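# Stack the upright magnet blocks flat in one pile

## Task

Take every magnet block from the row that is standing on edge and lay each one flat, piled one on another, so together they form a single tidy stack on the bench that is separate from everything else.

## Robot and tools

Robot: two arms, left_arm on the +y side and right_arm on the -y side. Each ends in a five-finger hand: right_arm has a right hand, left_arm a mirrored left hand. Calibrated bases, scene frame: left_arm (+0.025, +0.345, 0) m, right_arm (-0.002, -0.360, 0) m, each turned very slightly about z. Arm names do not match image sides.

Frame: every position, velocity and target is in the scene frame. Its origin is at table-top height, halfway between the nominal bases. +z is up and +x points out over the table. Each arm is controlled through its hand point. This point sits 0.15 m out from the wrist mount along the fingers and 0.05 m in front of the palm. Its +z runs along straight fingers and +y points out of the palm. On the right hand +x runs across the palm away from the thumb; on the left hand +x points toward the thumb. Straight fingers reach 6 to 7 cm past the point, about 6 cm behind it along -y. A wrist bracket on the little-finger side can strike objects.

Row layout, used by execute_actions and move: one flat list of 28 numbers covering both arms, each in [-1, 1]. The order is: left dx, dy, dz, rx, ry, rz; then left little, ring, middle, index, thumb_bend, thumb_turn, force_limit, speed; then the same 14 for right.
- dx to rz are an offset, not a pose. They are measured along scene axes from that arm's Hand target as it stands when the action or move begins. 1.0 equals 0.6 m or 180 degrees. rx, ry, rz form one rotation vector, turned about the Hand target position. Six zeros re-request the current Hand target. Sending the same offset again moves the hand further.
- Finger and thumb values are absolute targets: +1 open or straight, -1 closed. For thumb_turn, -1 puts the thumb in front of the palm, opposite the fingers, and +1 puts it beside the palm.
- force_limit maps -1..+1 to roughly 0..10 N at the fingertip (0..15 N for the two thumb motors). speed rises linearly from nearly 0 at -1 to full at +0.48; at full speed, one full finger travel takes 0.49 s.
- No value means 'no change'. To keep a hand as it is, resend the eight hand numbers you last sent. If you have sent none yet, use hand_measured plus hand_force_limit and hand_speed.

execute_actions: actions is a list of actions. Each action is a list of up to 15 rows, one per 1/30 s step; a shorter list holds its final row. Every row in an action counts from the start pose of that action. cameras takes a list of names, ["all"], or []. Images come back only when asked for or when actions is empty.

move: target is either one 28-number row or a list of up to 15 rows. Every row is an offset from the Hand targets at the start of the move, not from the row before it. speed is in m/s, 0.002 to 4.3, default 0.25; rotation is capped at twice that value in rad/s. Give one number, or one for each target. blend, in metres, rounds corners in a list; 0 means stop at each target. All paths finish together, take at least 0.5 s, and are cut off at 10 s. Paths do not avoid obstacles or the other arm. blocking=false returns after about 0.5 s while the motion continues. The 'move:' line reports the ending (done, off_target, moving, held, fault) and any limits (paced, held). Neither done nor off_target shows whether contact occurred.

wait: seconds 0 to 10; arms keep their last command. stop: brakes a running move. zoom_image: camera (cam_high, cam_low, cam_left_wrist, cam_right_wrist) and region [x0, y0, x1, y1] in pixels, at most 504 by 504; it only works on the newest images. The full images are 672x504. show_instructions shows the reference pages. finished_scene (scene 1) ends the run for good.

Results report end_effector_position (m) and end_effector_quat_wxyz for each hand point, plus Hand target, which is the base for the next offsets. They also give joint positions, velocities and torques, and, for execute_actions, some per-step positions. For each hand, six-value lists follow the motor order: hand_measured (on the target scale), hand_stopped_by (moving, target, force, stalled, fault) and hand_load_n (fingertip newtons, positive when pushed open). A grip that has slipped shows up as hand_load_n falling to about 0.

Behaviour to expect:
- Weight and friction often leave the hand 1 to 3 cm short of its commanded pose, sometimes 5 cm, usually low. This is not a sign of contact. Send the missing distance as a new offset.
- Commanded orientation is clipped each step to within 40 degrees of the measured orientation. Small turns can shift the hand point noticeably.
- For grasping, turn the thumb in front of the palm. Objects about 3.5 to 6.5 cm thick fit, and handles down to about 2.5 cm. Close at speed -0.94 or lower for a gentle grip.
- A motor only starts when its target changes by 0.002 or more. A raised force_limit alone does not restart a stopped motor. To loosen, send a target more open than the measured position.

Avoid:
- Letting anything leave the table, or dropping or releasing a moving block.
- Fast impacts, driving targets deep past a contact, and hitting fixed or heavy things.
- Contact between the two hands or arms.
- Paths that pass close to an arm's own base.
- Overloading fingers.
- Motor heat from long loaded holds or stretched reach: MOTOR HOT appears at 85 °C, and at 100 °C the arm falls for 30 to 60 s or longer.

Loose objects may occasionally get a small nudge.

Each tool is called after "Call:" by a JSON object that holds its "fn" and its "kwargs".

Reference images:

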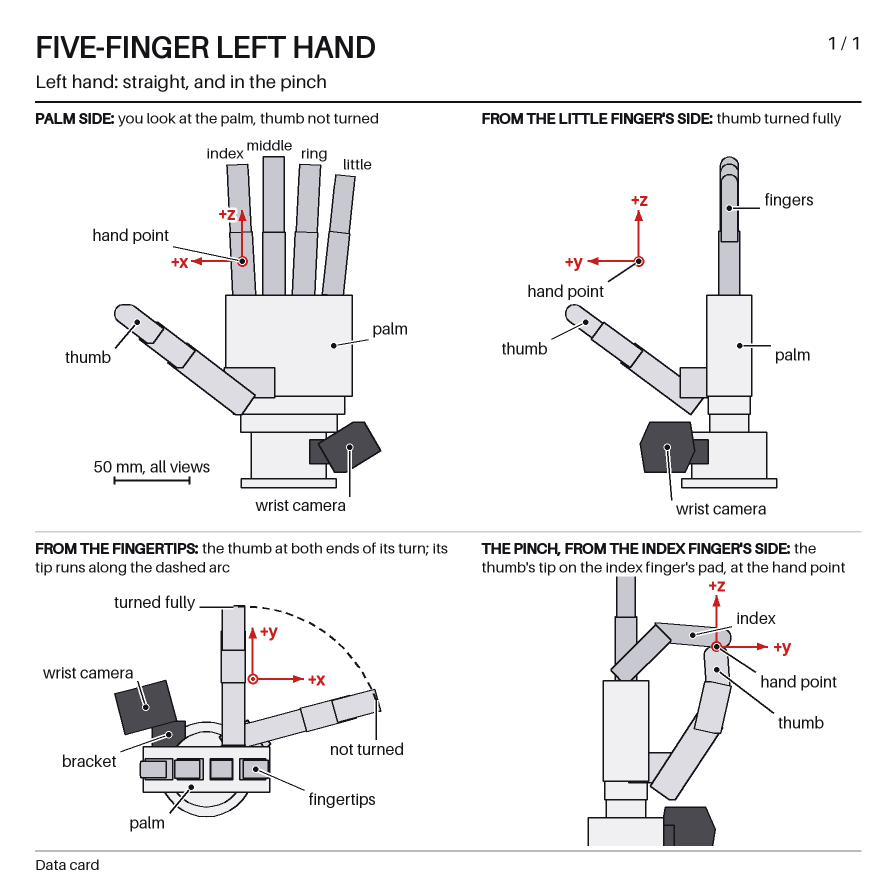

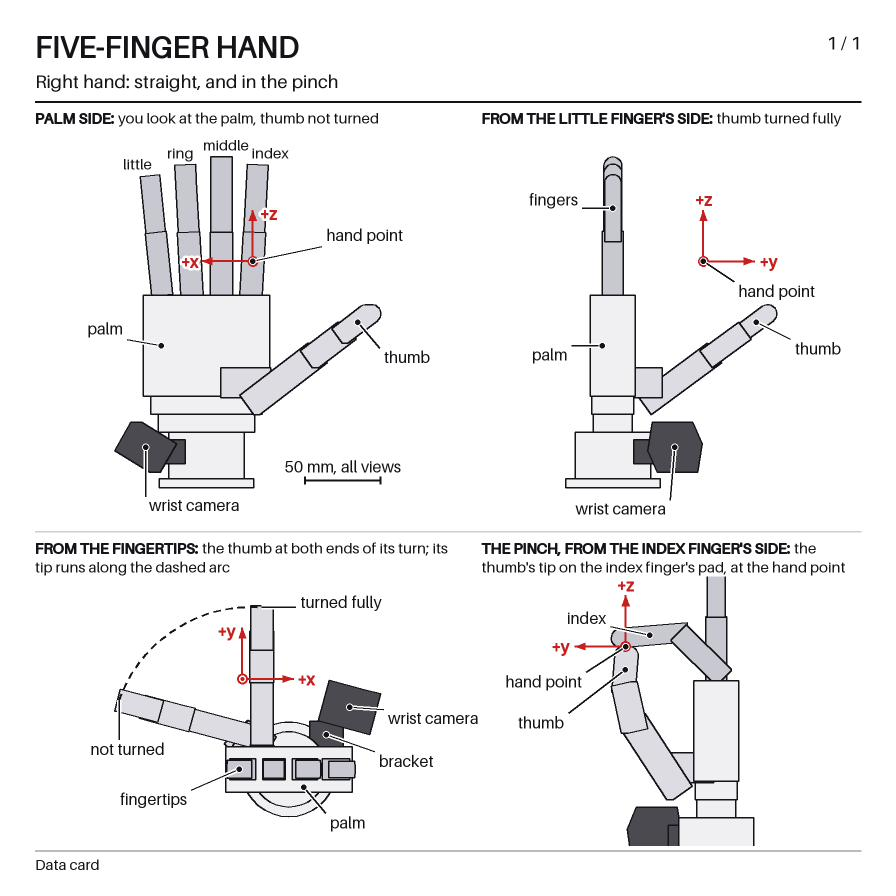

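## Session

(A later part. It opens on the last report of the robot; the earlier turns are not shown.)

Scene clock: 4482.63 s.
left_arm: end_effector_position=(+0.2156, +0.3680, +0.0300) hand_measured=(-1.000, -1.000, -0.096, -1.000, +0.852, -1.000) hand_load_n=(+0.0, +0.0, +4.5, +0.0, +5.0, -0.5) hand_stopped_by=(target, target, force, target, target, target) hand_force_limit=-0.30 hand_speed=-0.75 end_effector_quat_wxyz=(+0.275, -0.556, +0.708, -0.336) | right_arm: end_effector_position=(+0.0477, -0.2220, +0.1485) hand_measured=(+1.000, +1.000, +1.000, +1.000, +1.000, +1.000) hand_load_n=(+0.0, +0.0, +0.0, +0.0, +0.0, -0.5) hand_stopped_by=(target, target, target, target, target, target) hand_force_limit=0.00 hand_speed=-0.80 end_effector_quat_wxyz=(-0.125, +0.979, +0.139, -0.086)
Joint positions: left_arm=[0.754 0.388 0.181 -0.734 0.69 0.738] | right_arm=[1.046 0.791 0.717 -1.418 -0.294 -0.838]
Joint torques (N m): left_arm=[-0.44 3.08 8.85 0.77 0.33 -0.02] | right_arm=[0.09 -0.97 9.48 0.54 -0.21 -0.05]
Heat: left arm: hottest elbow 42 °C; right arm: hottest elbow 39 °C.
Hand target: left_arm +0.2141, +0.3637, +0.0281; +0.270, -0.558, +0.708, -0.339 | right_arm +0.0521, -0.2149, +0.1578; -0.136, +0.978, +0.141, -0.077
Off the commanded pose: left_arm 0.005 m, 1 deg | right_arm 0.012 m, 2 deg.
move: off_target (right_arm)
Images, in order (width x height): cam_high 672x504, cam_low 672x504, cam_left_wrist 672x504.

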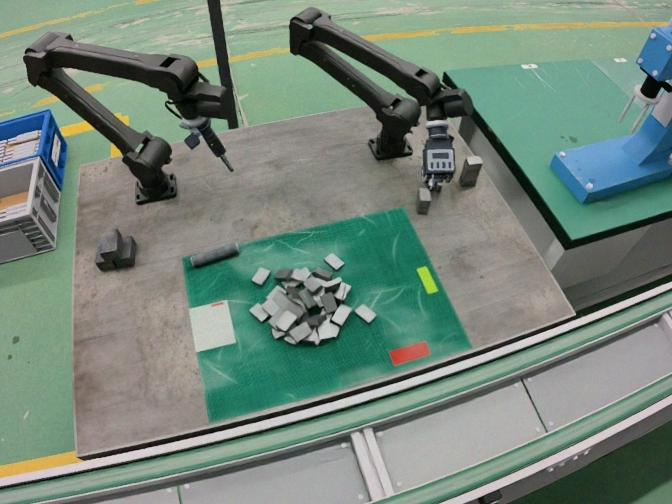

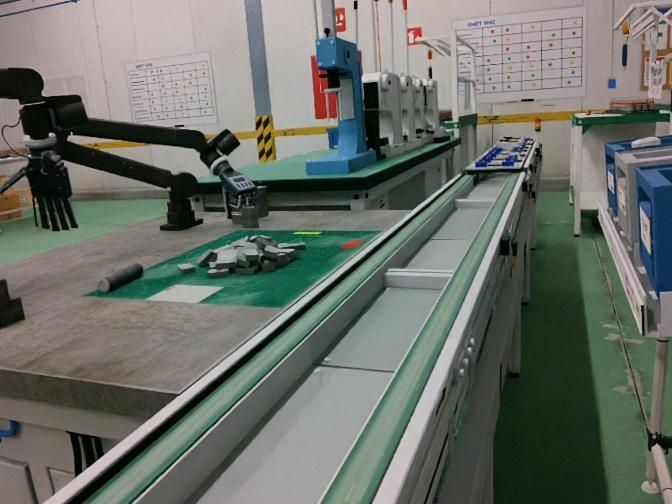

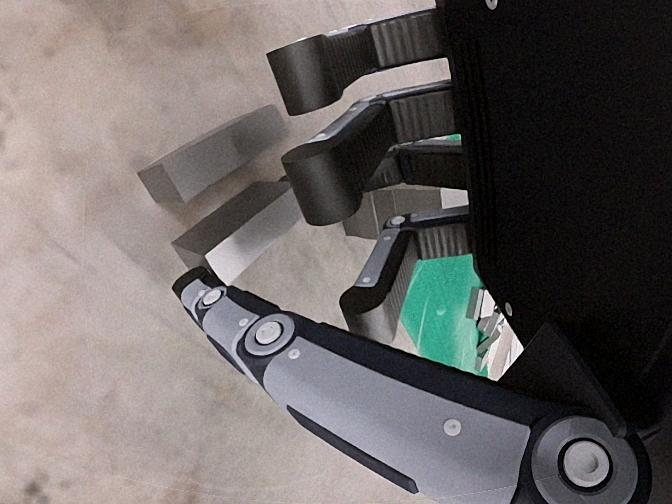

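Call:
{"fn": "move", "kwargs": {"target": [[0, 0, -0.006, 0, 0, 0, -1.0, -1, -0.5, -1, 0.85, -1, -0.3, -0.75, 0, 0, 0, 0, 0, 0, 1, 1, 1, 1, 1, 1, 0, -0.8], [0, -0.010, -0.006, 0, 0, 0, -1.0, -1, -0.5, -1, 0.85, -1, -0.3, -0.75, 0, 0, 0, 0, 0, 0, 1, 1, 1, 1, 1, 1, 0, -0.8]], "speed": 0.06, "cameras": ["cam_left_wrist"]}}

Call:
{"fn": "zoom_image", "kwargs": {"camera": "cam_left_wrist", "region": [60, 80, 380, 320]}}

Scene clock: 4496.97 s.
left_arm: end_effector_position=(+0.2154, +0.3600, +0.0283) hand_measured=(-1.000, -1.000, -0.096, -1.000, +0.852, -1.000) hand_load_n=(+0.0, +0.0, +4.0, +0.0, +6.0, +1.0) hand_stopped_by=(target, target, force, target, target, target) hand_force_limit=-0.30 hand_speed=-0.75 end_effector_quat_wxyz=(+0.272, -0.559, +0.706, -0.339) | right_arm: end_effector_position=(+0.0477, -0.2220, +0.1485) hand_measured=(+1.000, +1.000, +1.000, +1.000, +1.000, +1.000) hand_load_n=(+0.0, +0.0, +0.0, +0.0, +0.0, +0.0) hand_stopped_by=(target, target, target, target, target, target) hand_force_limit=0.00 hand_speed=-0.80 end_effector_quat_wxyz=(-0.125, +0.979, +0.139, -0.086)
Joint positions: left_arm=[0.711 0.352 0.169 -0.734 0.669 0.686] | right_arm=[1.046 0.791 0.717 -1.418 -0.294 -0.838]
Joint torques (N m): left_arm=[-0.44 3.43 8.58 1.17 0.18 0.05] | right_arm=[0.15 -0.97 9.47 0.54 -0.22 -0.05]
Heat: left arm: hottest elbow 43 °C; right arm: hottest elbow 39 °C.
Hand target: left_arm +0.2142, +0.3577, +0.0246; +0.270, -0.558, +0.708, -0.339 | right_arm +0.0521, -0.2149, +0.1578; -0.136, +0.978, +0.141, -0.077
Off the commanded pose: left_arm 0.005 m, 0 deg | right_arm 0.012 m, 2 deg.
move: off_target (right_arm)
Images, in order (width x height): cam_left_wrist 672x504.

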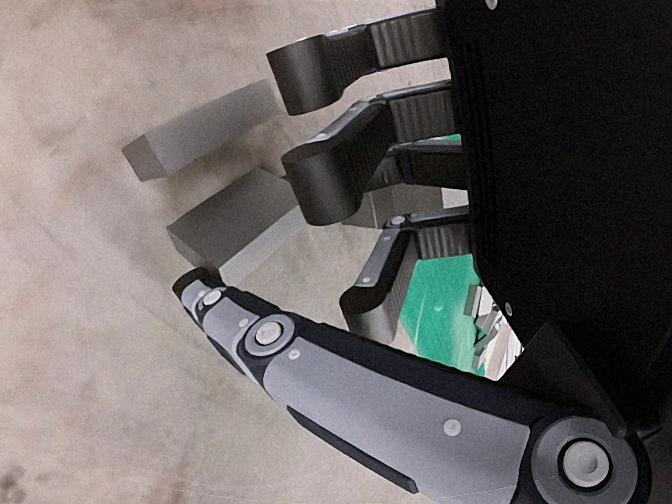

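Scaled by 1.575 from the camera's 672x504 image, which has a finer 960x720 frame.

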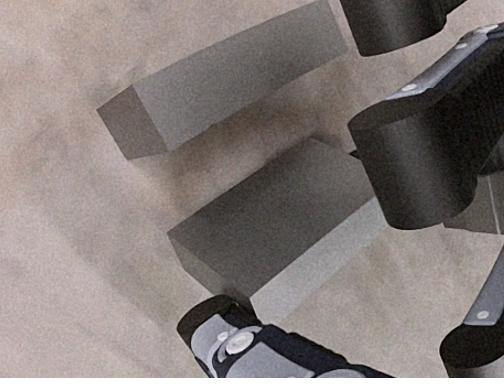

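Call:
{"fn": "move", "kwargs": {"target": [[-0.012, 0, 0, 0, 0, 0, -1.0, -1, -0.5, -1, 0.85, -1, -0.3, -0.75, 0, 0, 0, 0, 0, 0, 1, 1, 1, 1, 1, 1, 0, -0.8], [-0.012, -0.003, -0.009, 0, 0, 0, -1.0, -1, -0.5, -1, 0.85, -1, -0.3, -0.75, 0, 0, 0, 0, 0, 0, 1, 1, 1, 1, 1, 1, 0, -0.8]], "speed": 0.06, "cameras": ["cam_left_wrist", "cam_low"]}}

Call:
{"fn": "zoom_image", "kwargs": {"camera": "cam_left_wrist", "region": [60, 80, 380, 320]}}

Call:
{"fn": "zoom_image", "kwargs": {"camera": "cam_low", "region": [215, 180, 275, 240]}}

Scene clock: 4518.93 s.
left_arm: end_effector_position=(+0.2071, +0.3549, +0.0196) hand_measured=(-1.000, -1.000, -0.096, -1.000, +0.852, -1.000) hand_load_n=(+0.0, +0.0, +4.5, +0.0, +6.0, +1.5) hand_stopped_by=(target, target, force, target, target, target) hand_force_limit=-0.30 hand_speed=-0.75 end_effector_quat_wxyz=(+0.266, -0.559, +0.707, -0.341) | right_arm: end_effector_position=(+0.0477, -0.2220, +0.1485) hand_measured=(+1.000, +1.000, +1.000, +1.000, +1.000, +1.000) hand_load_n=(+0.0, +0.0, +0.0, +0.0, +0.0, +0.0) hand_stopped_by=(target, target, target, target, target, target) hand_force_limit=0.00 hand_speed=-0.80 end_effector_quat_wxyz=(-0.125, +0.979, +0.139, -0.086)
Joint positions: left_arm=[0.73 0.316 0.145 -0.77 0.686 0.71] | right_arm=[1.046 0.791 0.717 -1.418 -0.294 -0.838]
Joint torques (N m): left_arm=[0.32 3.49 9.18 0.98 0.25 0.09] | right_arm=[0.15 -0.97 9.44 0.53 -0.22 -0.05]
Heat: left arm: hottest elbow 42 °C; right arm: hottest elbow 39 °C.
Hand target: left_arm +0.2069, +0.3559, +0.0192; +0.270, -0.558, +0.708, -0.339 | right_arm +0.0521, -0.2149, +0.1578; -0.136, +0.978, +0.141, -0.077
Off the commanded pose: left_arm 0.001 m, 1 deg | right_arm 0.012 m, 2 deg.
move: off_target (right_arm)
Images, in order (width x height): cam_low 672x504, cam_left_wrist 672x504.

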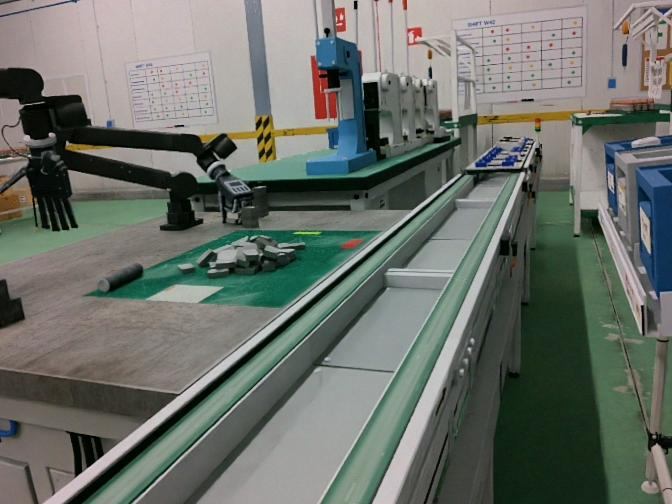

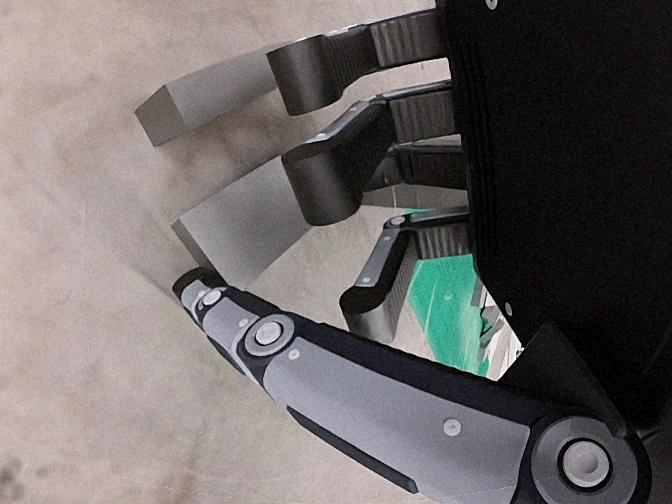

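Scaled by 1.575 from the camera's 672x504 image, which has a finer 960x720 frame.

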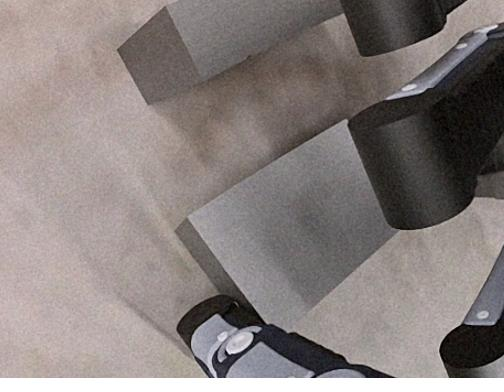

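Scaled by 8.400 from the camera's 672x504 image, which has a finer 960x720 frame.

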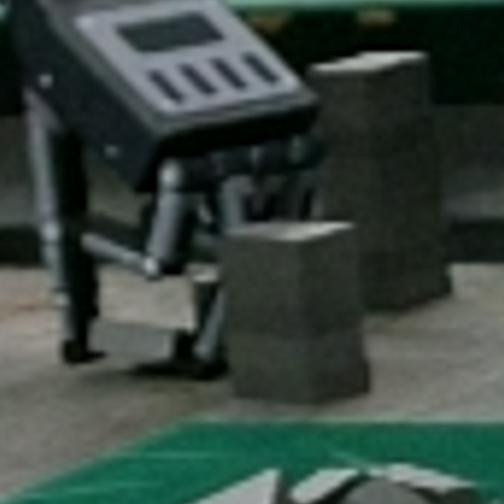

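Call:
{"fn": "move", "kwargs": {"target": [[0, 0, 0.004, 0, 0, 0, -1.0, -1, -0.03, -1, 0.90, -1, -0.3, -0.6, 0, 0, 0, 0, 0, 0, 1, 1, 1, 1, 1, 1, 0, -0.8], [0.0082, 0.0127, 0.09, 0, 0, 0, -1.0, -1, 0.04, -1, 0.91, -1, -0.3, -0.6, 0, 0, 0, 0, 0, 0, 1, 1, 1, 1, 1, 1, 0, -0.8], [0.0082, 0.0127, 0.035, 0, 0, 0, -1.0, -1, 0.04, -1, 0.91, -1, -0.3, -0.6, 0, 0, 0, 0, 0, 0, 1, 1, 1, 1, 1, 1, 0, -0.8]], "speed": [0.05, 0.12, 0.08], "cameras": ["cam_left_wrist"]}}

Call:
{"fn": "zoom_image", "kwargs": {"camera": "cam_left_wrist", "region": [60, 80, 380, 320]}}

Scene clock: 4551.57 s.
left_arm: end_effector_position=(+0.2093, +0.3599, +0.0405) hand_measured=(-1.000, -1.000, +0.040, -1.000, +0.910, -1.000) hand_load_n=(+0.0, +0.0, +0.0, +0.0, +0.0, +0.0) hand_stopped_by=(target, target, target, target, target, target) hand_force_limit=-0.30 hand_speed=-0.60 end_effector_quat_wxyz=(+0.265, -0.560, +0.707, -0.340) | right_arm: end_effector_position=(+0.0477, -0.2220, +0.1485) hand_measured=(+1.000, +1.000, +1.000, +1.000, +1.000, +1.000) hand_load_n=(+0.0, -0.5, +0.0, +0.0, +0.0, +0.0) hand_stopped_by=(target, target, target, target, target, target) hand_force_limit=0.00 hand_speed=-0.80 end_effector_quat_wxyz=(-0.125, +0.979, +0.139, -0.086)
Joint positions: left_arm=[0.748 0.339 0.206 -0.825 0.694 0.73] | right_arm=[1.046 0.791 0.717 -1.418 -0.294 -0.838]
Joint torques (N m): left_arm=[0.73 5.19 9.42 1.74 0.45 0.14] | right_arm=[0.21 -0.91 9.48 0.53 -0.22 -0.05]
Heat: left arm: hottest elbow 42 °C; right arm: hottest elbow 39 °C.
Hand target: left_arm +0.2119, +0.3636, +0.0402; +0.270, -0.558, +0.708, -0.339 | right_arm +0.0521, -0.2149, +0.1578; -0.136, +0.978, +0.141, -0.077
Off the commanded pose: left_arm 0.005 m, 1 deg | right_arm 0.012 m, 2 deg.
move: off_target (right_arm); target 2's new numbers were sent with left_arm's hand 0.025 m and 2 deg from that target
Images, in order (width x height): cam_left_wrist 672x504.

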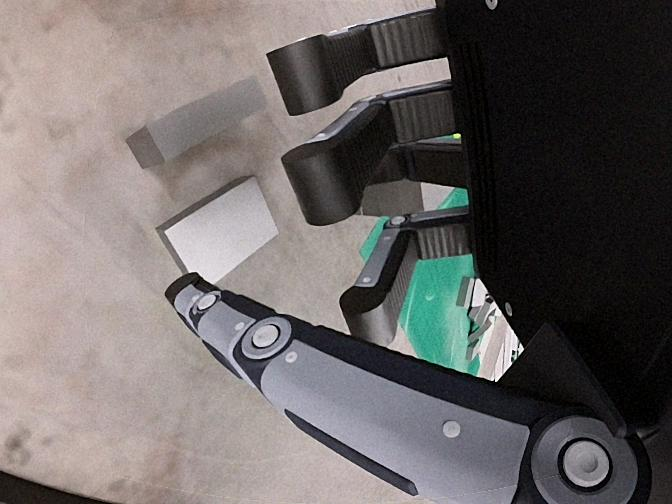

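Scaled by 1.575 from the camera's 672x504 image, which has a finer 960x720 frame.

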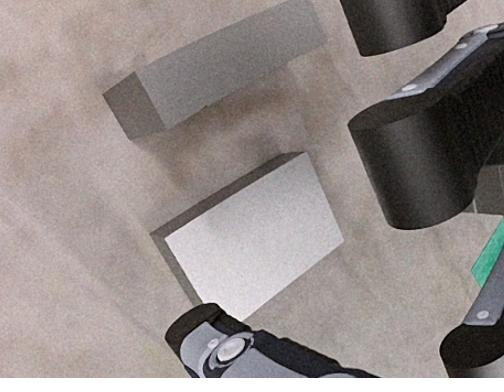

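Call:
{"fn": "move", "kwargs": {"target": [[-0.0022, -0.0032, 0.075, 0, 0, -0.028, -1.0, -1, 0.04, -1, 0.91, -1, -0.3, -0.6, 0, 0, 0, 0, 0, 0, 1, 1, 1, 1, 1, 1, 0, -0.8], [-0.0022, -0.0032, -0.01, 0, 0, -0.028, -1.0, -1, 0.04, -1, 0.91, -1, -0.3, -0.6, 0, 0, 0, 0, 0, 0, 1, 1, 1, 1, 1, 1, 0, -0.8]], "speed": [0.12, 0.08], "cameras": ["cam_left_wrist"]}}

Call:
{"fn": "zoom_image", "kwargs": {"camera": "cam_left_wrist", "region": [60, 80, 380, 320]}}

Scene clock: 4583.47 s.
left_arm: end_effector_position=(+0.2084, +0.3590, +0.0353) hand_measured=(-1.000, -1.000, +0.040, -1.000, +0.910, -1.000) hand_load_n=(+0.0, +0.0, +0.5, +0.0, +0.0, +0.0) hand_stopped_by=(target, target, target, target, target, target) hand_force_limit=-0.30 hand_speed=-0.60 end_effector_quat_wxyz=(+0.252, -0.528, +0.731, -0.351) | right_arm: end_effector_position=(+0.0477, -0.2220, +0.1485) hand_measured=(+1.000, +1.000, +1.000, +1.000, +1.000, +1.000) hand_load_n=(+0.0, +0.0, +0.0, +0.0, +0.0, -0.5) hand_stopped_by=(target, target, target, target, target, target) hand_force_limit=0.00 hand_speed=-0.80 end_effector_quat_wxyz=(-0.125, +0.979, +0.139, -0.086)
Joint positions: left_arm=[0.774 0.43 0.212 -0.821 0.756 0.857] | right_arm=[1.046 0.791 0.717 -1.418 -0.294 -0.838]
Joint torques (N m): left_arm=[0.44 4.66 9.05 1.57 0.42 0.09] | right_arm=[0.15 -0.91 9.47 0.53 -0.21 -0.05]
Heat: left arm: hottest elbow 43 °C; right arm: hottest elbow 39 °C.
Hand target: left_arm +0.2105, +0.3615, +0.0342; +0.255, -0.527, +0.732, -0.350 | right_arm +0.0521, -0.2149, +0.1578; -0.136, +0.978, +0.141, -0.077
Off the commanded pose: left_arm 0.004 m, 0 deg | right_arm 0.012 m, 2 deg.
move: off_target (right_arm)
Images, in order (width x height): cam_left_wrist 672x504.

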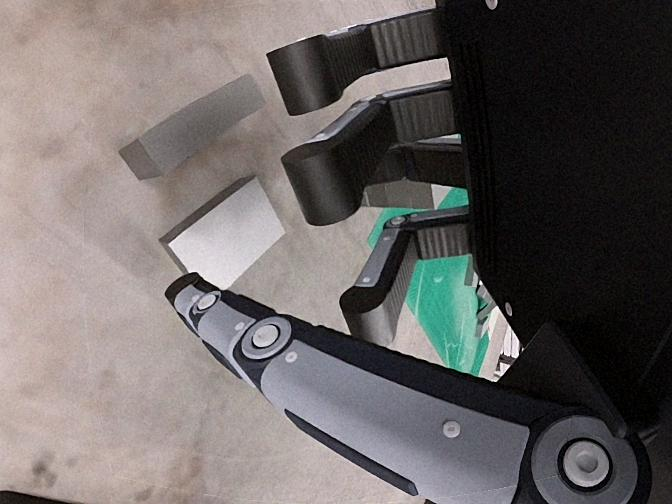

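Scaled by 1.575 from the camera's 672x504 image, which has a finer 960x720 frame.

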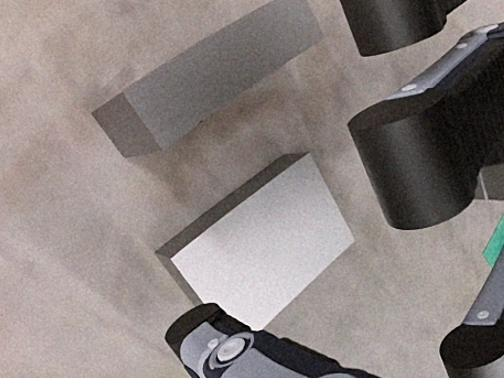

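Call:
{"fn": "move", "kwargs": {"target": [[-0.0056, -0.0057, 0.08, 0, 0, 0, -1.0, -1, 0.04, -1, 0.91, -1, -0.3, -0.6, 0, 0, 0, 0, 0, 0, 1, 1, 1, 1, 1, 1, 0, -0.8], [-0.0056, -0.0057, -0.011, 0, 0, 0, -1.0, -1, 0.04, -1, 0.91, -1, -0.3, -0.6, 0, 0, 0, 0, 0, 0, 1, 1, 1, 1, 1, 1, 0, -0.8]], "speed": [0.12, 0.08], "cameras": ["cam_left_wrist", "cam_low"]}}

Call:
{"fn": "zoom_image", "kwargs": {"camera": "cam_left_wrist", "region": [60, 80, 380, 320]}}

Call:
{"fn": "zoom_image", "kwargs": {"camera": "cam_low", "region": [215, 180, 275, 240]}}

Scene clock: 4608.33 s.
left_arm: end_effector_position=(+0.2051, +0.3557, +0.0287) hand_measured=(-1.000, -1.000, +0.040, -1.000, +0.910, -1.000) hand_load_n=(+0.0, -0.5, +0.0, +0.0, +0.0, +0.0) hand_stopped_by=(target, target, target, target, target, target) hand_force_limit=-0.30 hand_speed=-0.60 end_effector_quat_wxyz=(+0.252, -0.527, +0.731, -0.351) | right_arm: end_effector_position=(+0.0477, -0.2220, +0.1485) hand_measured=(+1.000, +1.000, +1.000, +1.000, +1.000, +1.000) hand_load_n=(+0.0, +0.0, +0.0, +0.0, +0.0, +0.0) hand_stopped_by=(target, target, target, target, target, target) hand_force_limit=0.00 hand_speed=-0.80 end_effector_quat_wxyz=(-0.125, +0.979, +0.139, -0.086)
Joint positions: left_arm=[0.772 0.407 0.191 -0.821 0.756 0.856] | right_arm=[1.046 0.791 0.717 -1.418 -0.294 -0.838]
Joint torques (N m): left_arm=[0.38 4.95 9.09 1.58 0.41 0.1] | right_arm=[0.15 -0.97 9.44 0.54 -0.22 -0.05]
Heat: left arm: hottest elbow 42 °C; right arm: hottest elbow 39 °C.
Hand target: left_arm +0.2072, +0.3582, +0.0276; +0.255, -0.527, +0.731, -0.350 | right_arm +0.0521, -0.2149, +0.1578; -0.136, +0.978, +0.141, -0.077
Off the commanded pose: left_arm 0.003 m, 0 deg | right_arm 0.012 m, 2 deg.
move: off_target (right_arm)
Images, in order (width x height): cam_low 672x504, cam_left_wrist 672x504.

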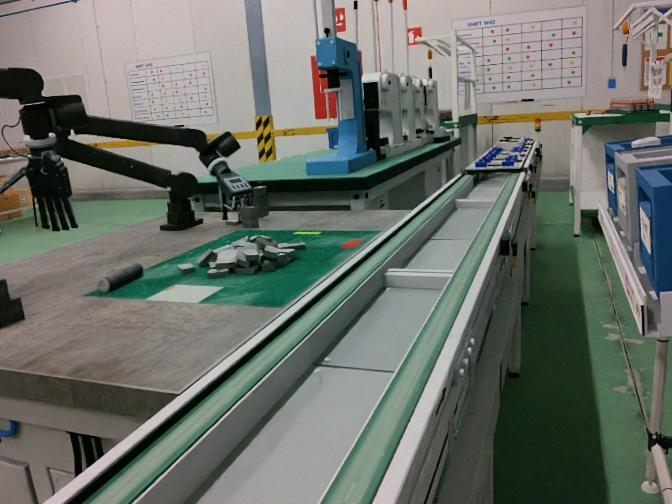

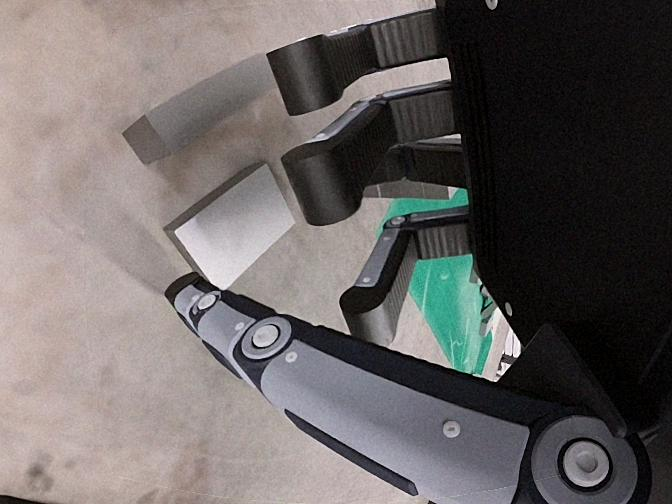

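Scaled by 1.575 from the camera's 672x504 image, which has a finer 960x720 frame.

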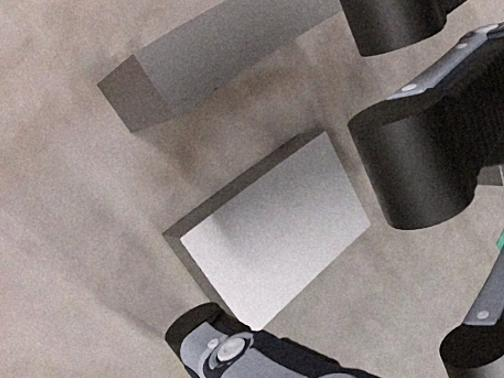

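Scaled by 8.400 from the camera's 672x504 image, which has a finer 960x720 frame.

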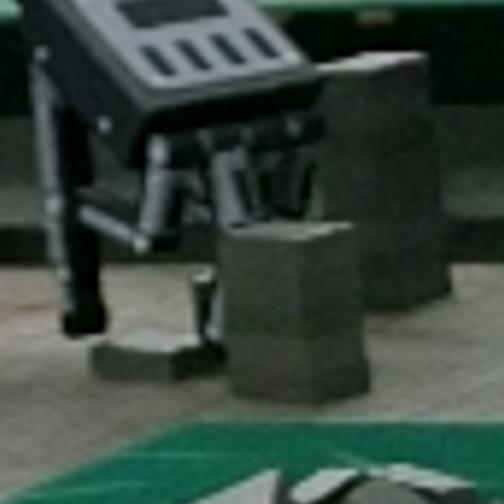

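Call:
{"fn": "move", "kwargs": {"target": [[0, 0, -0.0095, 0, 0, 0, -1.0, -1, 0.04, -1, 0.91, -1, -0.3, -0.6, 0, 0, 0, 0, 0, 0, 1, 1, 1, 1, 1, 1, 0, -0.8], [0, 0, -0.0096, 0, 0, 0, -1.0, -1, 0.02, -1, 0.85, -1, -0.3, -0.7, 0, 0, 0, 0, 0, 0, 1, 1, 1, 1, 1, 1, 0, -0.8]], "speed": [0.05, 0.05], "cameras": ["cam_left_wrist"]}}

Call:
{"fn": "zoom_image", "kwargs": {"camera": "cam_left_wrist", "region": [60, 80, 380, 320]}}

Scene clock: 4629.50 s.
left_arm: end_effector_position=(+0.2053, +0.3558, +0.0229) hand_measured=(-1.000, -1.000, +0.020, -1.000, +0.850, -1.000) hand_load_n=(+0.0, +0.0, +0.0, +0.0, +0.0, +0.0) hand_stopped_by=(target, target, target, target, target, target) hand_force_limit=-0.30 hand_speed=-0.70 end_effector_quat_wxyz=(+0.252, -0.527, +0.731, -0.351) | right_arm: end_effector_position=(+0.0477, -0.2220, +0.1485) hand_measured=(+1.000, +1.000, +1.000, +1.000, +1.000, +1.000) hand_load_n=(+0.0, +0.0, +0.0, +0.0, +0.0, +0.0) hand_stopped_by=(target, target, target, target, target, target) hand_force_limit=0.00 hand_speed=-0.80 end_effector_quat_wxyz=(-0.125, +0.979, +0.139, -0.086)
Joint positions: left_arm=[0.772 0.417 0.177 -0.796 0.756 0.856] | right_arm=[1.046 0.791 0.717 -1.418 -0.294 -0.838]
Joint torques (N m): left_arm=[0.32 4.89 9.05 1.62 0.42 0.09] | right_arm=[0.15 -0.97 9.47 0.55 -0.21 -0.05]
Heat: left arm: hottest elbow 42 °C; right arm: hottest elbow 39 °C.
Hand target: left_arm +0.2072, +0.3582, +0.0219; +0.255, -0.527, +0.731, -0.350 | right_arm +0.0521, -0.2149, +0.1578; -0.136, +0.978, +0.141, -0.077
Off the commanded pose: left_arm 0.003 m, 0 deg | right_arm 0.012 m, 2 deg.
move: off_target (right_arm)
Images, in order (width x height): cam_left_wrist 672x504.

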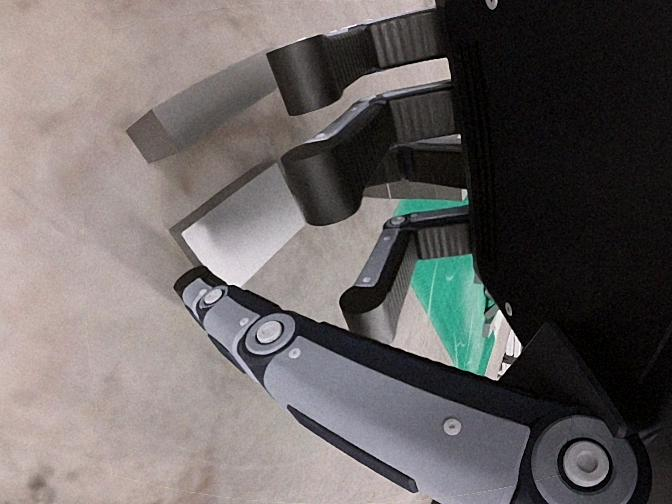

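Scaled by 1.575 from the camera's 672x504 image, which has a finer 960x720 frame.

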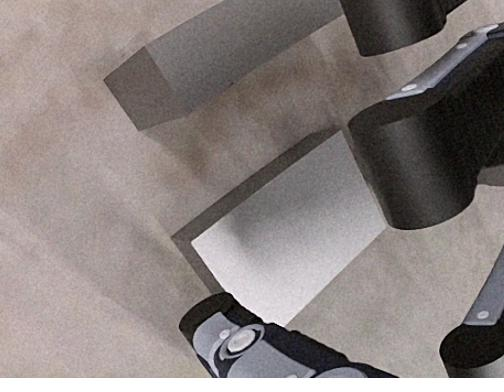

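Call:
{"fn": "move", "kwargs": {"target": [0, 0, 0, 0, 0, 0, -1.0, -1, -0.5, -1, 0.85, -1, -0.3, -0.8, 0, 0, 0, 0, 0, 0, 1, 1, 1, 1, 1, 1, 0, -0.8], "speed": 0.05, "cameras": ["cam_left_wrist"]}}

Call:
{"fn": "zoom_image", "kwargs": {"camera": "cam_left_wrist", "region": [130, 155, 290, 275]}}

Scene clock: 4642.03 s.
left_arm: end_effector_position=(+0.2053, +0.3558, +0.0229) hand_measured=(-1.000, -1.000, -0.106, -1.000, +0.852, -1.000) hand_load_n=(+0.0, +0.0, +6.0, +0.0, +7.5, +0.0) hand_stopped_by=(target, target, force, target, target, target) hand_force_limit=-0.30 hand_speed=-0.80 end_effector_quat_wxyz=(+0.252, -0.527, +0.731, -0.351) | right_arm: end_effector_position=(+0.0477, -0.2220, +0.1485) hand_measured=(+1.000, +1.000, +1.000, +1.000, +1.000, +1.000) hand_load_n=(+0.0, +0.0, +0.0, +0.0, -0.5, +0.0) hand_stopped_by=(target, target, target, target, target, target) hand_force_limit=0.00 hand_speed=-0.80 end_effector_quat_wxyz=(-0.125, +0.979, +0.139, -0.086)
Joint positions: left_arm=[0.772 0.417 0.177 -0.796 0.756 0.856] | right_arm=[1.046 0.791 0.717 -1.418 -0.294 -0.838]
Joint torques (N m): left_arm=[0.38 4.78 9.05 1.61 0.42 0.09] | right_arm=[0.09 -0.97 9.47 0.53 -0.22 -0.05]
Heat: left arm: hottest elbow 43 °C; right arm: hottest elbow 39 °C.
Hand target: left_arm +0.2072, +0.3582, +0.0219; +0.255, -0.526, +0.731, -0.350 | right_arm +0.0521, -0.2149, +0.1578; -0.136, +0.978, +0.141, -0.077
Off the commanded pose: left_arm 0.003 m, 0 deg | right_arm 0.012 m, 2 deg.
move: off_target (right_arm)
Images, in order (width x height): cam_left_wrist 672x504.

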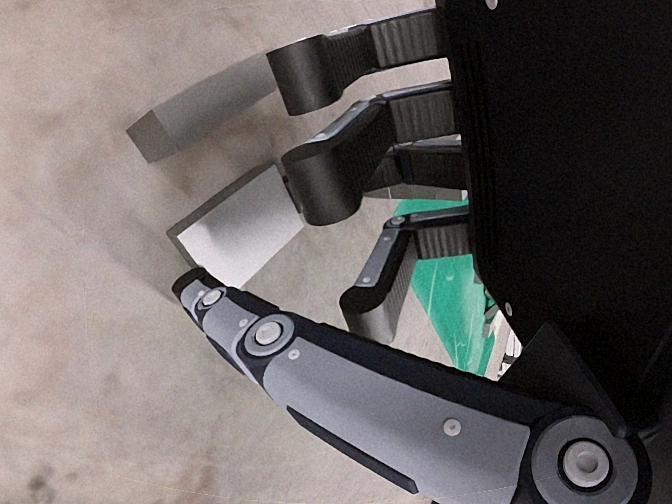

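Scaled by 3.150 from the camera's 672x504 image, which has a finer 960x720 frame.

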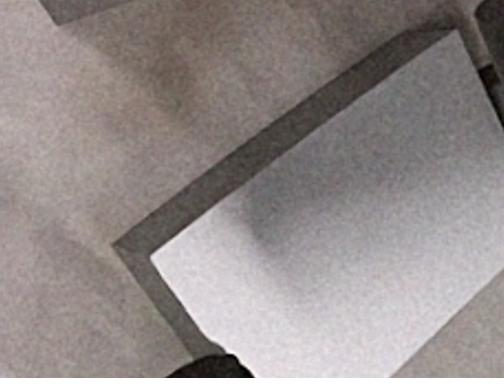

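Call:
{"fn": "move", "kwargs": {"target": [[0.0, 0.012, 0.14, 0, 0, 0, -1.0, -1, -0.5, -1, 0.85, -1, -0.3, -0.8, 0, 0, 0, 0, 0, 0, 1, 1, 1, 1, 1, 1, 0, -0.8], [0.03, 0.0, 0.22, 0, 0, -0.008, -1.0, -1, -0.5, -1, 0.85, -1, -0.3, -0.8, 0, 0, 0, 0, 0, 0, 1, 1, 1, 1, 1, 1, 0, -0.8], [0.1412, -0.070, 0.2135, 0, 0, -0.0256, -1.0, -1, -0.5, -1, 0.85, -1, -0.3, -0.8, 0, 0, 0, 0, 0, 0, 1, 1, 1, 1, 1, 1, 0, -0.8]], "speed": [0.1, 0.1, 0.12], "blend": [0.01, 0.01, 0], "cameras": ["cam_left_wrist", "cam_low"]}}

Call:
{"fn": "zoom_image", "kwargs": {"camera": "cam_left_wrist", "region": [130, 155, 290, 275]}}

Scene clock: 4692.03 s.
left_arm: end_effector_position=(+0.2733, +0.3145, +0.1246) hand_measured=(-1.000, -1.000, -0.106, -1.000, +0.850, -1.000) hand_load_n=(+0.0, +0.0, +0.0, +0.0, +0.0, +0.0) hand_stopped_by=(target, target, force, target, target, target) hand_force_limit=-0.30 hand_speed=-0.80 end_effector_quat_wxyz=(+0.217, -0.509, +0.756, -0.350) | right_arm: end_effector_position=(+0.0477, -0.2220, +0.1485) hand_measured=(+1.000, +1.000, +1.000, +1.000, +1.000, +1.000) hand_load_n=(+0.0, +0.0, +0.0, +0.0, +0.0, +0.0) hand_stopped_by=(target, target, target, target, target, target) hand_force_limit=0.00 hand_speed=-0.80 end_effector_quat_wxyz=(-0.125, +0.979, +0.139, -0.086)
Joint positions: left_arm=[0.281 0.575 0.468 -0.741 0.493 0.455] | right_arm=[1.046 0.791 0.717 -1.418 -0.294 -0.838]
Joint torques (N m): left_arm=[-0.38 2.49 14.13 1.99 0.2 0.01] | right_arm=[0.09 -0.97 9.47 0.54 -0.22 -0.05]
Heat: left arm: hottest elbow 44 °C; right arm: hottest elbow 39 °C.
Hand target: left_arm +0.2919, +0.3162, +0.1499; +0.241, -0.497, +0.752, -0.360 | right_arm +0.0521, -0.2149, +0.1578; -0.136, +0.978, +0.141, -0.077
Off the commanded pose: left_arm 0.032 m, 3 deg | right_arm 0.012 m, 2 deg.
move: off_target (left_arm, right_arm)
Images, in order (width x height): cam_low 672x504, cam_left_wrist 672x504.

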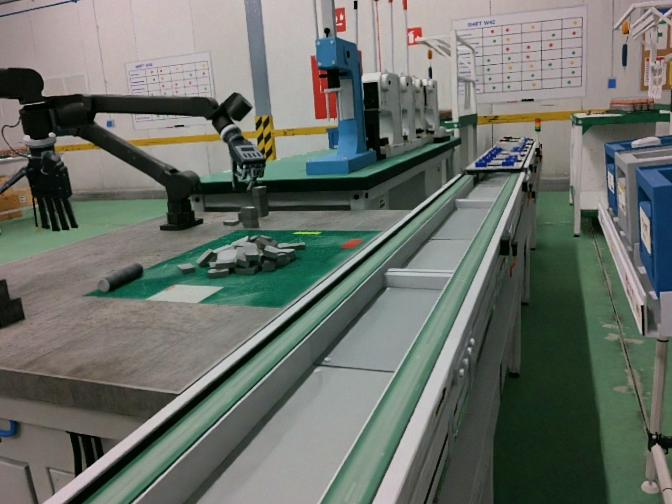

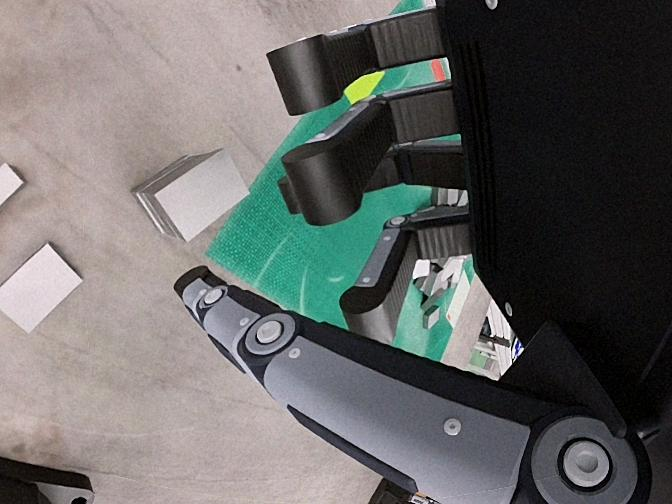

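Scaled by 3.150 from the camera's 672x504 image, which has a finer 960x720 frame.

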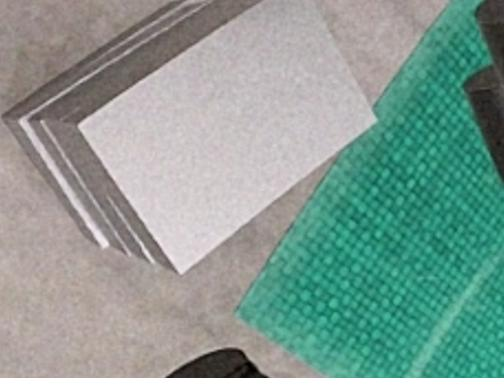

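Call:
{"fn": "wait", "kwargs": {"seconds": 0, "cameras": ["cam_low", "cam_high", "cam_left_wrist"]}}

Call:
{"fn": "zoom_image", "kwargs": {"camera": "cam_high", "region": [400, 140, 500, 230]}}

Call:
{"fn": "zoom_image", "kwargs": {"camera": "cam_low", "region": [215, 180, 275, 240]}}

Call:
{"fn": "zoom_image", "kwargs": {"camera": "cam_left_wrist", "region": [0, 100, 260, 350]}}

Scene clock: 4697.77 s.
left_arm: end_effector_position=(+0.2733, +0.3145, +0.1246) hand_measured=(-1.000, -1.000, -0.106, -1.000, +0.850, -1.000) hand_load_n=(+0.0, +0.0, +0.0, +0.0, +0.0, +0.0) hand_stopped_by=(target, target, force, target, target, target) hand_force_limit=-0.30 hand_speed=-0.80 end_effector_quat_wxyz=(+0.217, -0.509, +0.756, -0.350) | right_arm: end_effector_position=(+0.0477, -0.2220, +0.1485) hand_measured=(+1.000, +1.000, +1.000, +1.000, +1.000, +1.000) hand_load_n=(+0.0, +0.0, +0.0, +0.0, +0.0, +0.0) hand_stopped_by=(target, target, target, target, target, target) hand_force_limit=0.00 hand_speed=-0.80 end_effector_quat_wxyz=(-0.125, +0.979, +0.139, -0.086)
Joint positions: left_arm=[0.281 0.575 0.468 -0.741 0.493 0.454] | right_arm=[1.046 0.791 0.717 -1.418 -0.294 -0.838]
Joint torques (N m): left_arm=[-0.5 2.61 14.11 1.98 0.21 0] | right_arm=[0.15 -0.97 9.46 0.53 -0.22 -0.05]
Heat: left arm: hottest elbow 45 °C; right arm: hottest elbow 39 °C.
Hand target: left_arm +0.2919, +0.3162, +0.1499; +0.241, -0.497, +0.752, -0.360 | right_arm +0.0521, -0.2149, +0.1578; -0.136, +0.978, +0.141, -0.077
Off the commanded pose: left_arm 0.032 m, 3 deg | right_arm 0.012 m, 2 deg.
Images, in order (width x height): cam_high 672x504, cam_low 672x504, cam_left_wrist 672x504.

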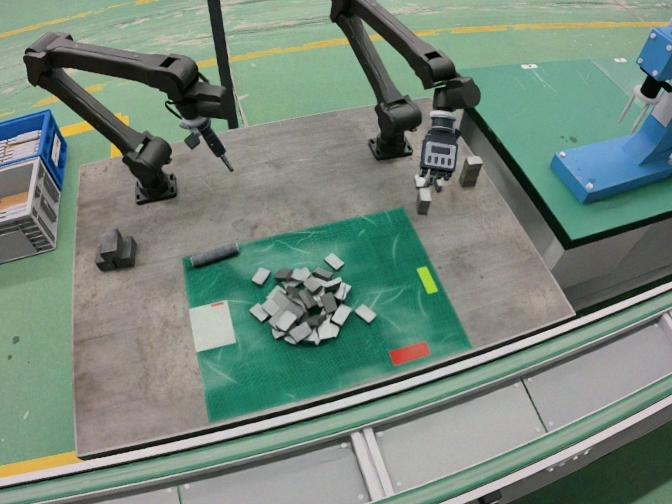

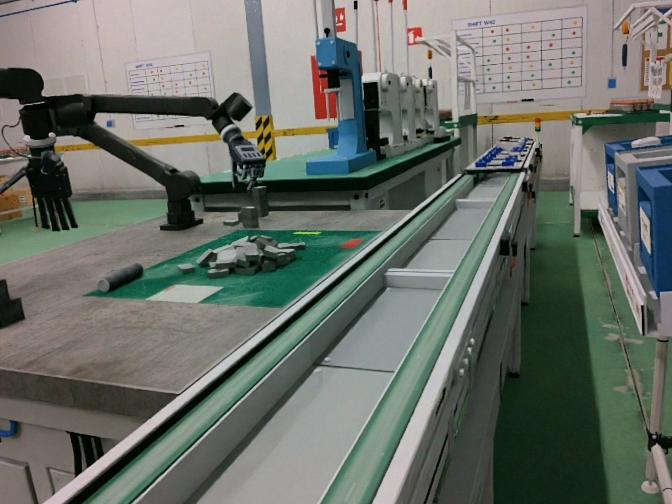

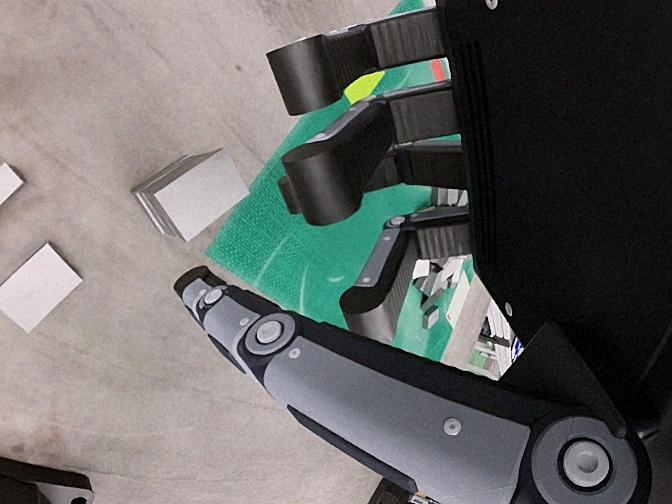

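Scaled by 5.040 from the camera's 672x504 image, which has a finer 960x720 frame.

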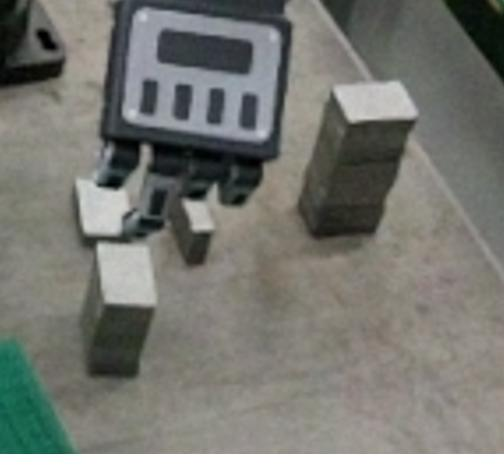

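Scaled by 8.400 from the camera's 672x504 image, which has a finer 960x720 frame.

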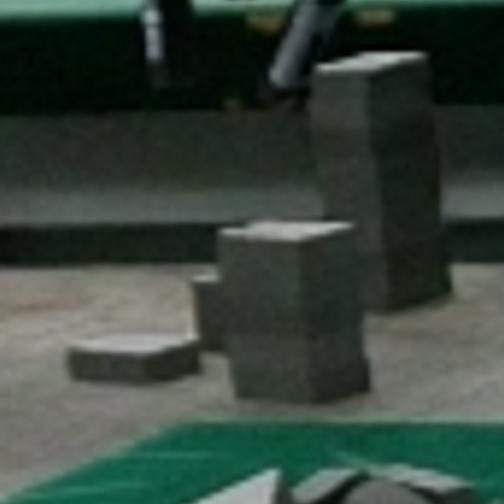

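Scaled by 1.938 from the camera's 672x504 image, which has a finer 960x720 frame.

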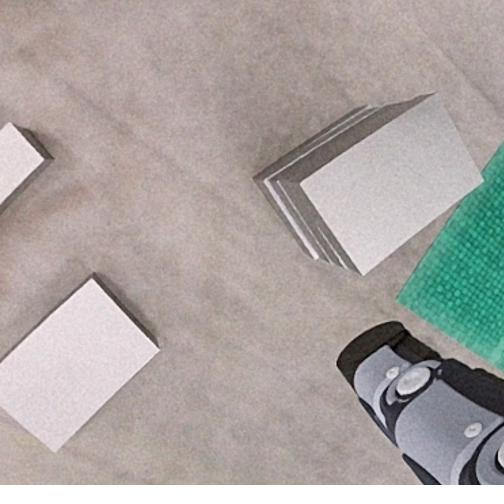

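Call:
{"fn": "move", "kwargs": {"target": [[-0.12, 0.055, 0.0, 0, 0, 0.0256, -1.0, -1, 0.04, -1, 0.91, -1, -0.3, -0.6, 0, 0, 0, 0, 0, 0, 1, 1, 1, 1, 1, 1, 0, -0.8], [-0.1412, 0.0745, -0.105, 0, 0, 0.0256, -1.0, -1, 0.04, -1, 0.91, -1, -0.3, -0.6, 0, 0, 0, 0, 0, 0, 1, 1, 1, 1, 1, 1, 0, -0.8]], "speed": [0.15, 0.12], "blend": [0.02, 0], "cameras": ["cam_left_wrist", "cam_high"]}}

Call:
{"fn": "zoom_image", "kwargs": {"camera": "cam_left_wrist", "region": [60, 80, 380, 320]}}

Scene clock: 4725.30 s.
left_arm: end_effector_position=(+0.2096, +0.3609, +0.0889) hand_measured=(-1.000, -1.000, +0.040, -1.000, +0.910, -1.000) hand_load_n=(+0.0, +0.0, +0.0, +0.0, +0.0, +0.0) hand_stopped_by=(target, target, target, target, target, target) hand_force_limit=-0.30 hand_speed=-0.60 end_effector_quat_wxyz=(+0.262, -0.522, +0.733, -0.350) | right_arm: end_effector_position=(+0.0477, -0.2220, +0.1485) hand_measured=(+1.000, +1.000, +1.000, +1.000, +1.000, +1.000) hand_load_n=(+0.0, +0.0, +0.0, +0.0, -0.5, +0.0) hand_stopped_by=(target, target, target, target, target, target) hand_force_limit=0.00 hand_speed=-0.80 end_effector_quat_wxyz=(-0.125, +0.979, +0.139, -0.086)
Joint positions: left_arm=[0.779 0.374 0.342 -0.987 0.76 0.866] | right_arm=[1.046 0.791 0.717 -1.418 -0.294 -0.838]
Joint torques (N m): left_arm=[1.08 4.95 9.44 0.46 0.53 0.14] | right_arm=[0.15 -0.97 9.47 0.51 -0.22 -0.05]
Heat: left arm: hottest elbow 48 °C; right arm: hottest elbow 39 °C.
Hand target: left_arm +0.2072, +0.3609, +0.0869; +0.255, -0.527, +0.732, -0.350 | right_arm +0.0521, -0.2149, +0.1578; -0.136, +0.978, +0.141, -0.077
Off the commanded pose: left_arm 0.003 m, 1 deg | right_arm 0.012 m, 2 deg.
move: off_target (right_arm)
Images, in order (width x height): cam_high 672x504, cam_left_wrist 672x504.

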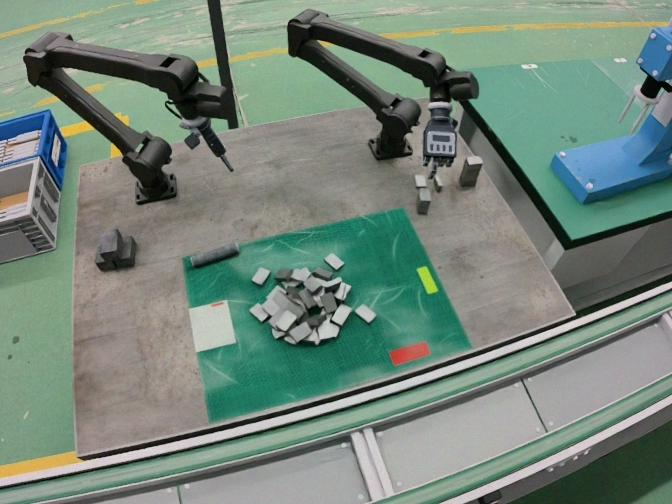

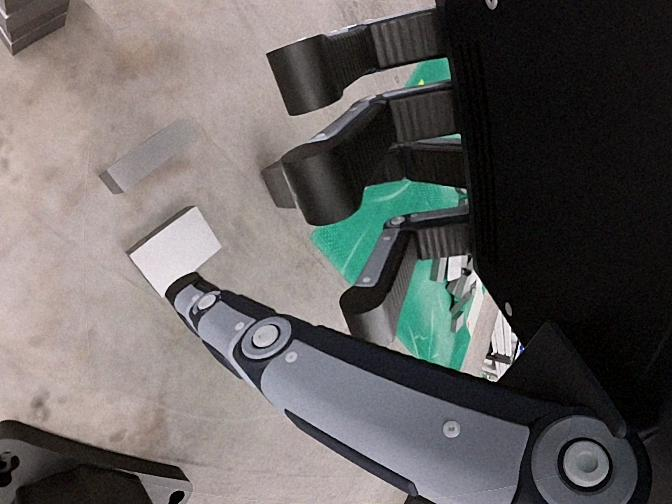

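Scaled by 1.575 from the camera's 672x504 image, which has a finer 960x720 frame.

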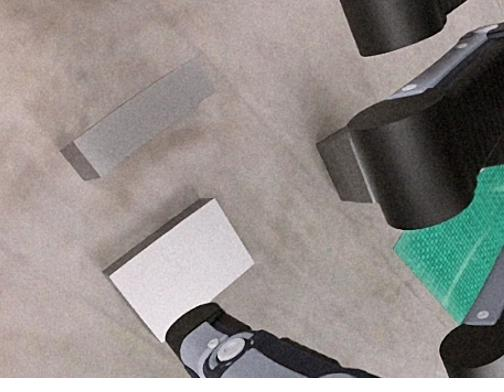

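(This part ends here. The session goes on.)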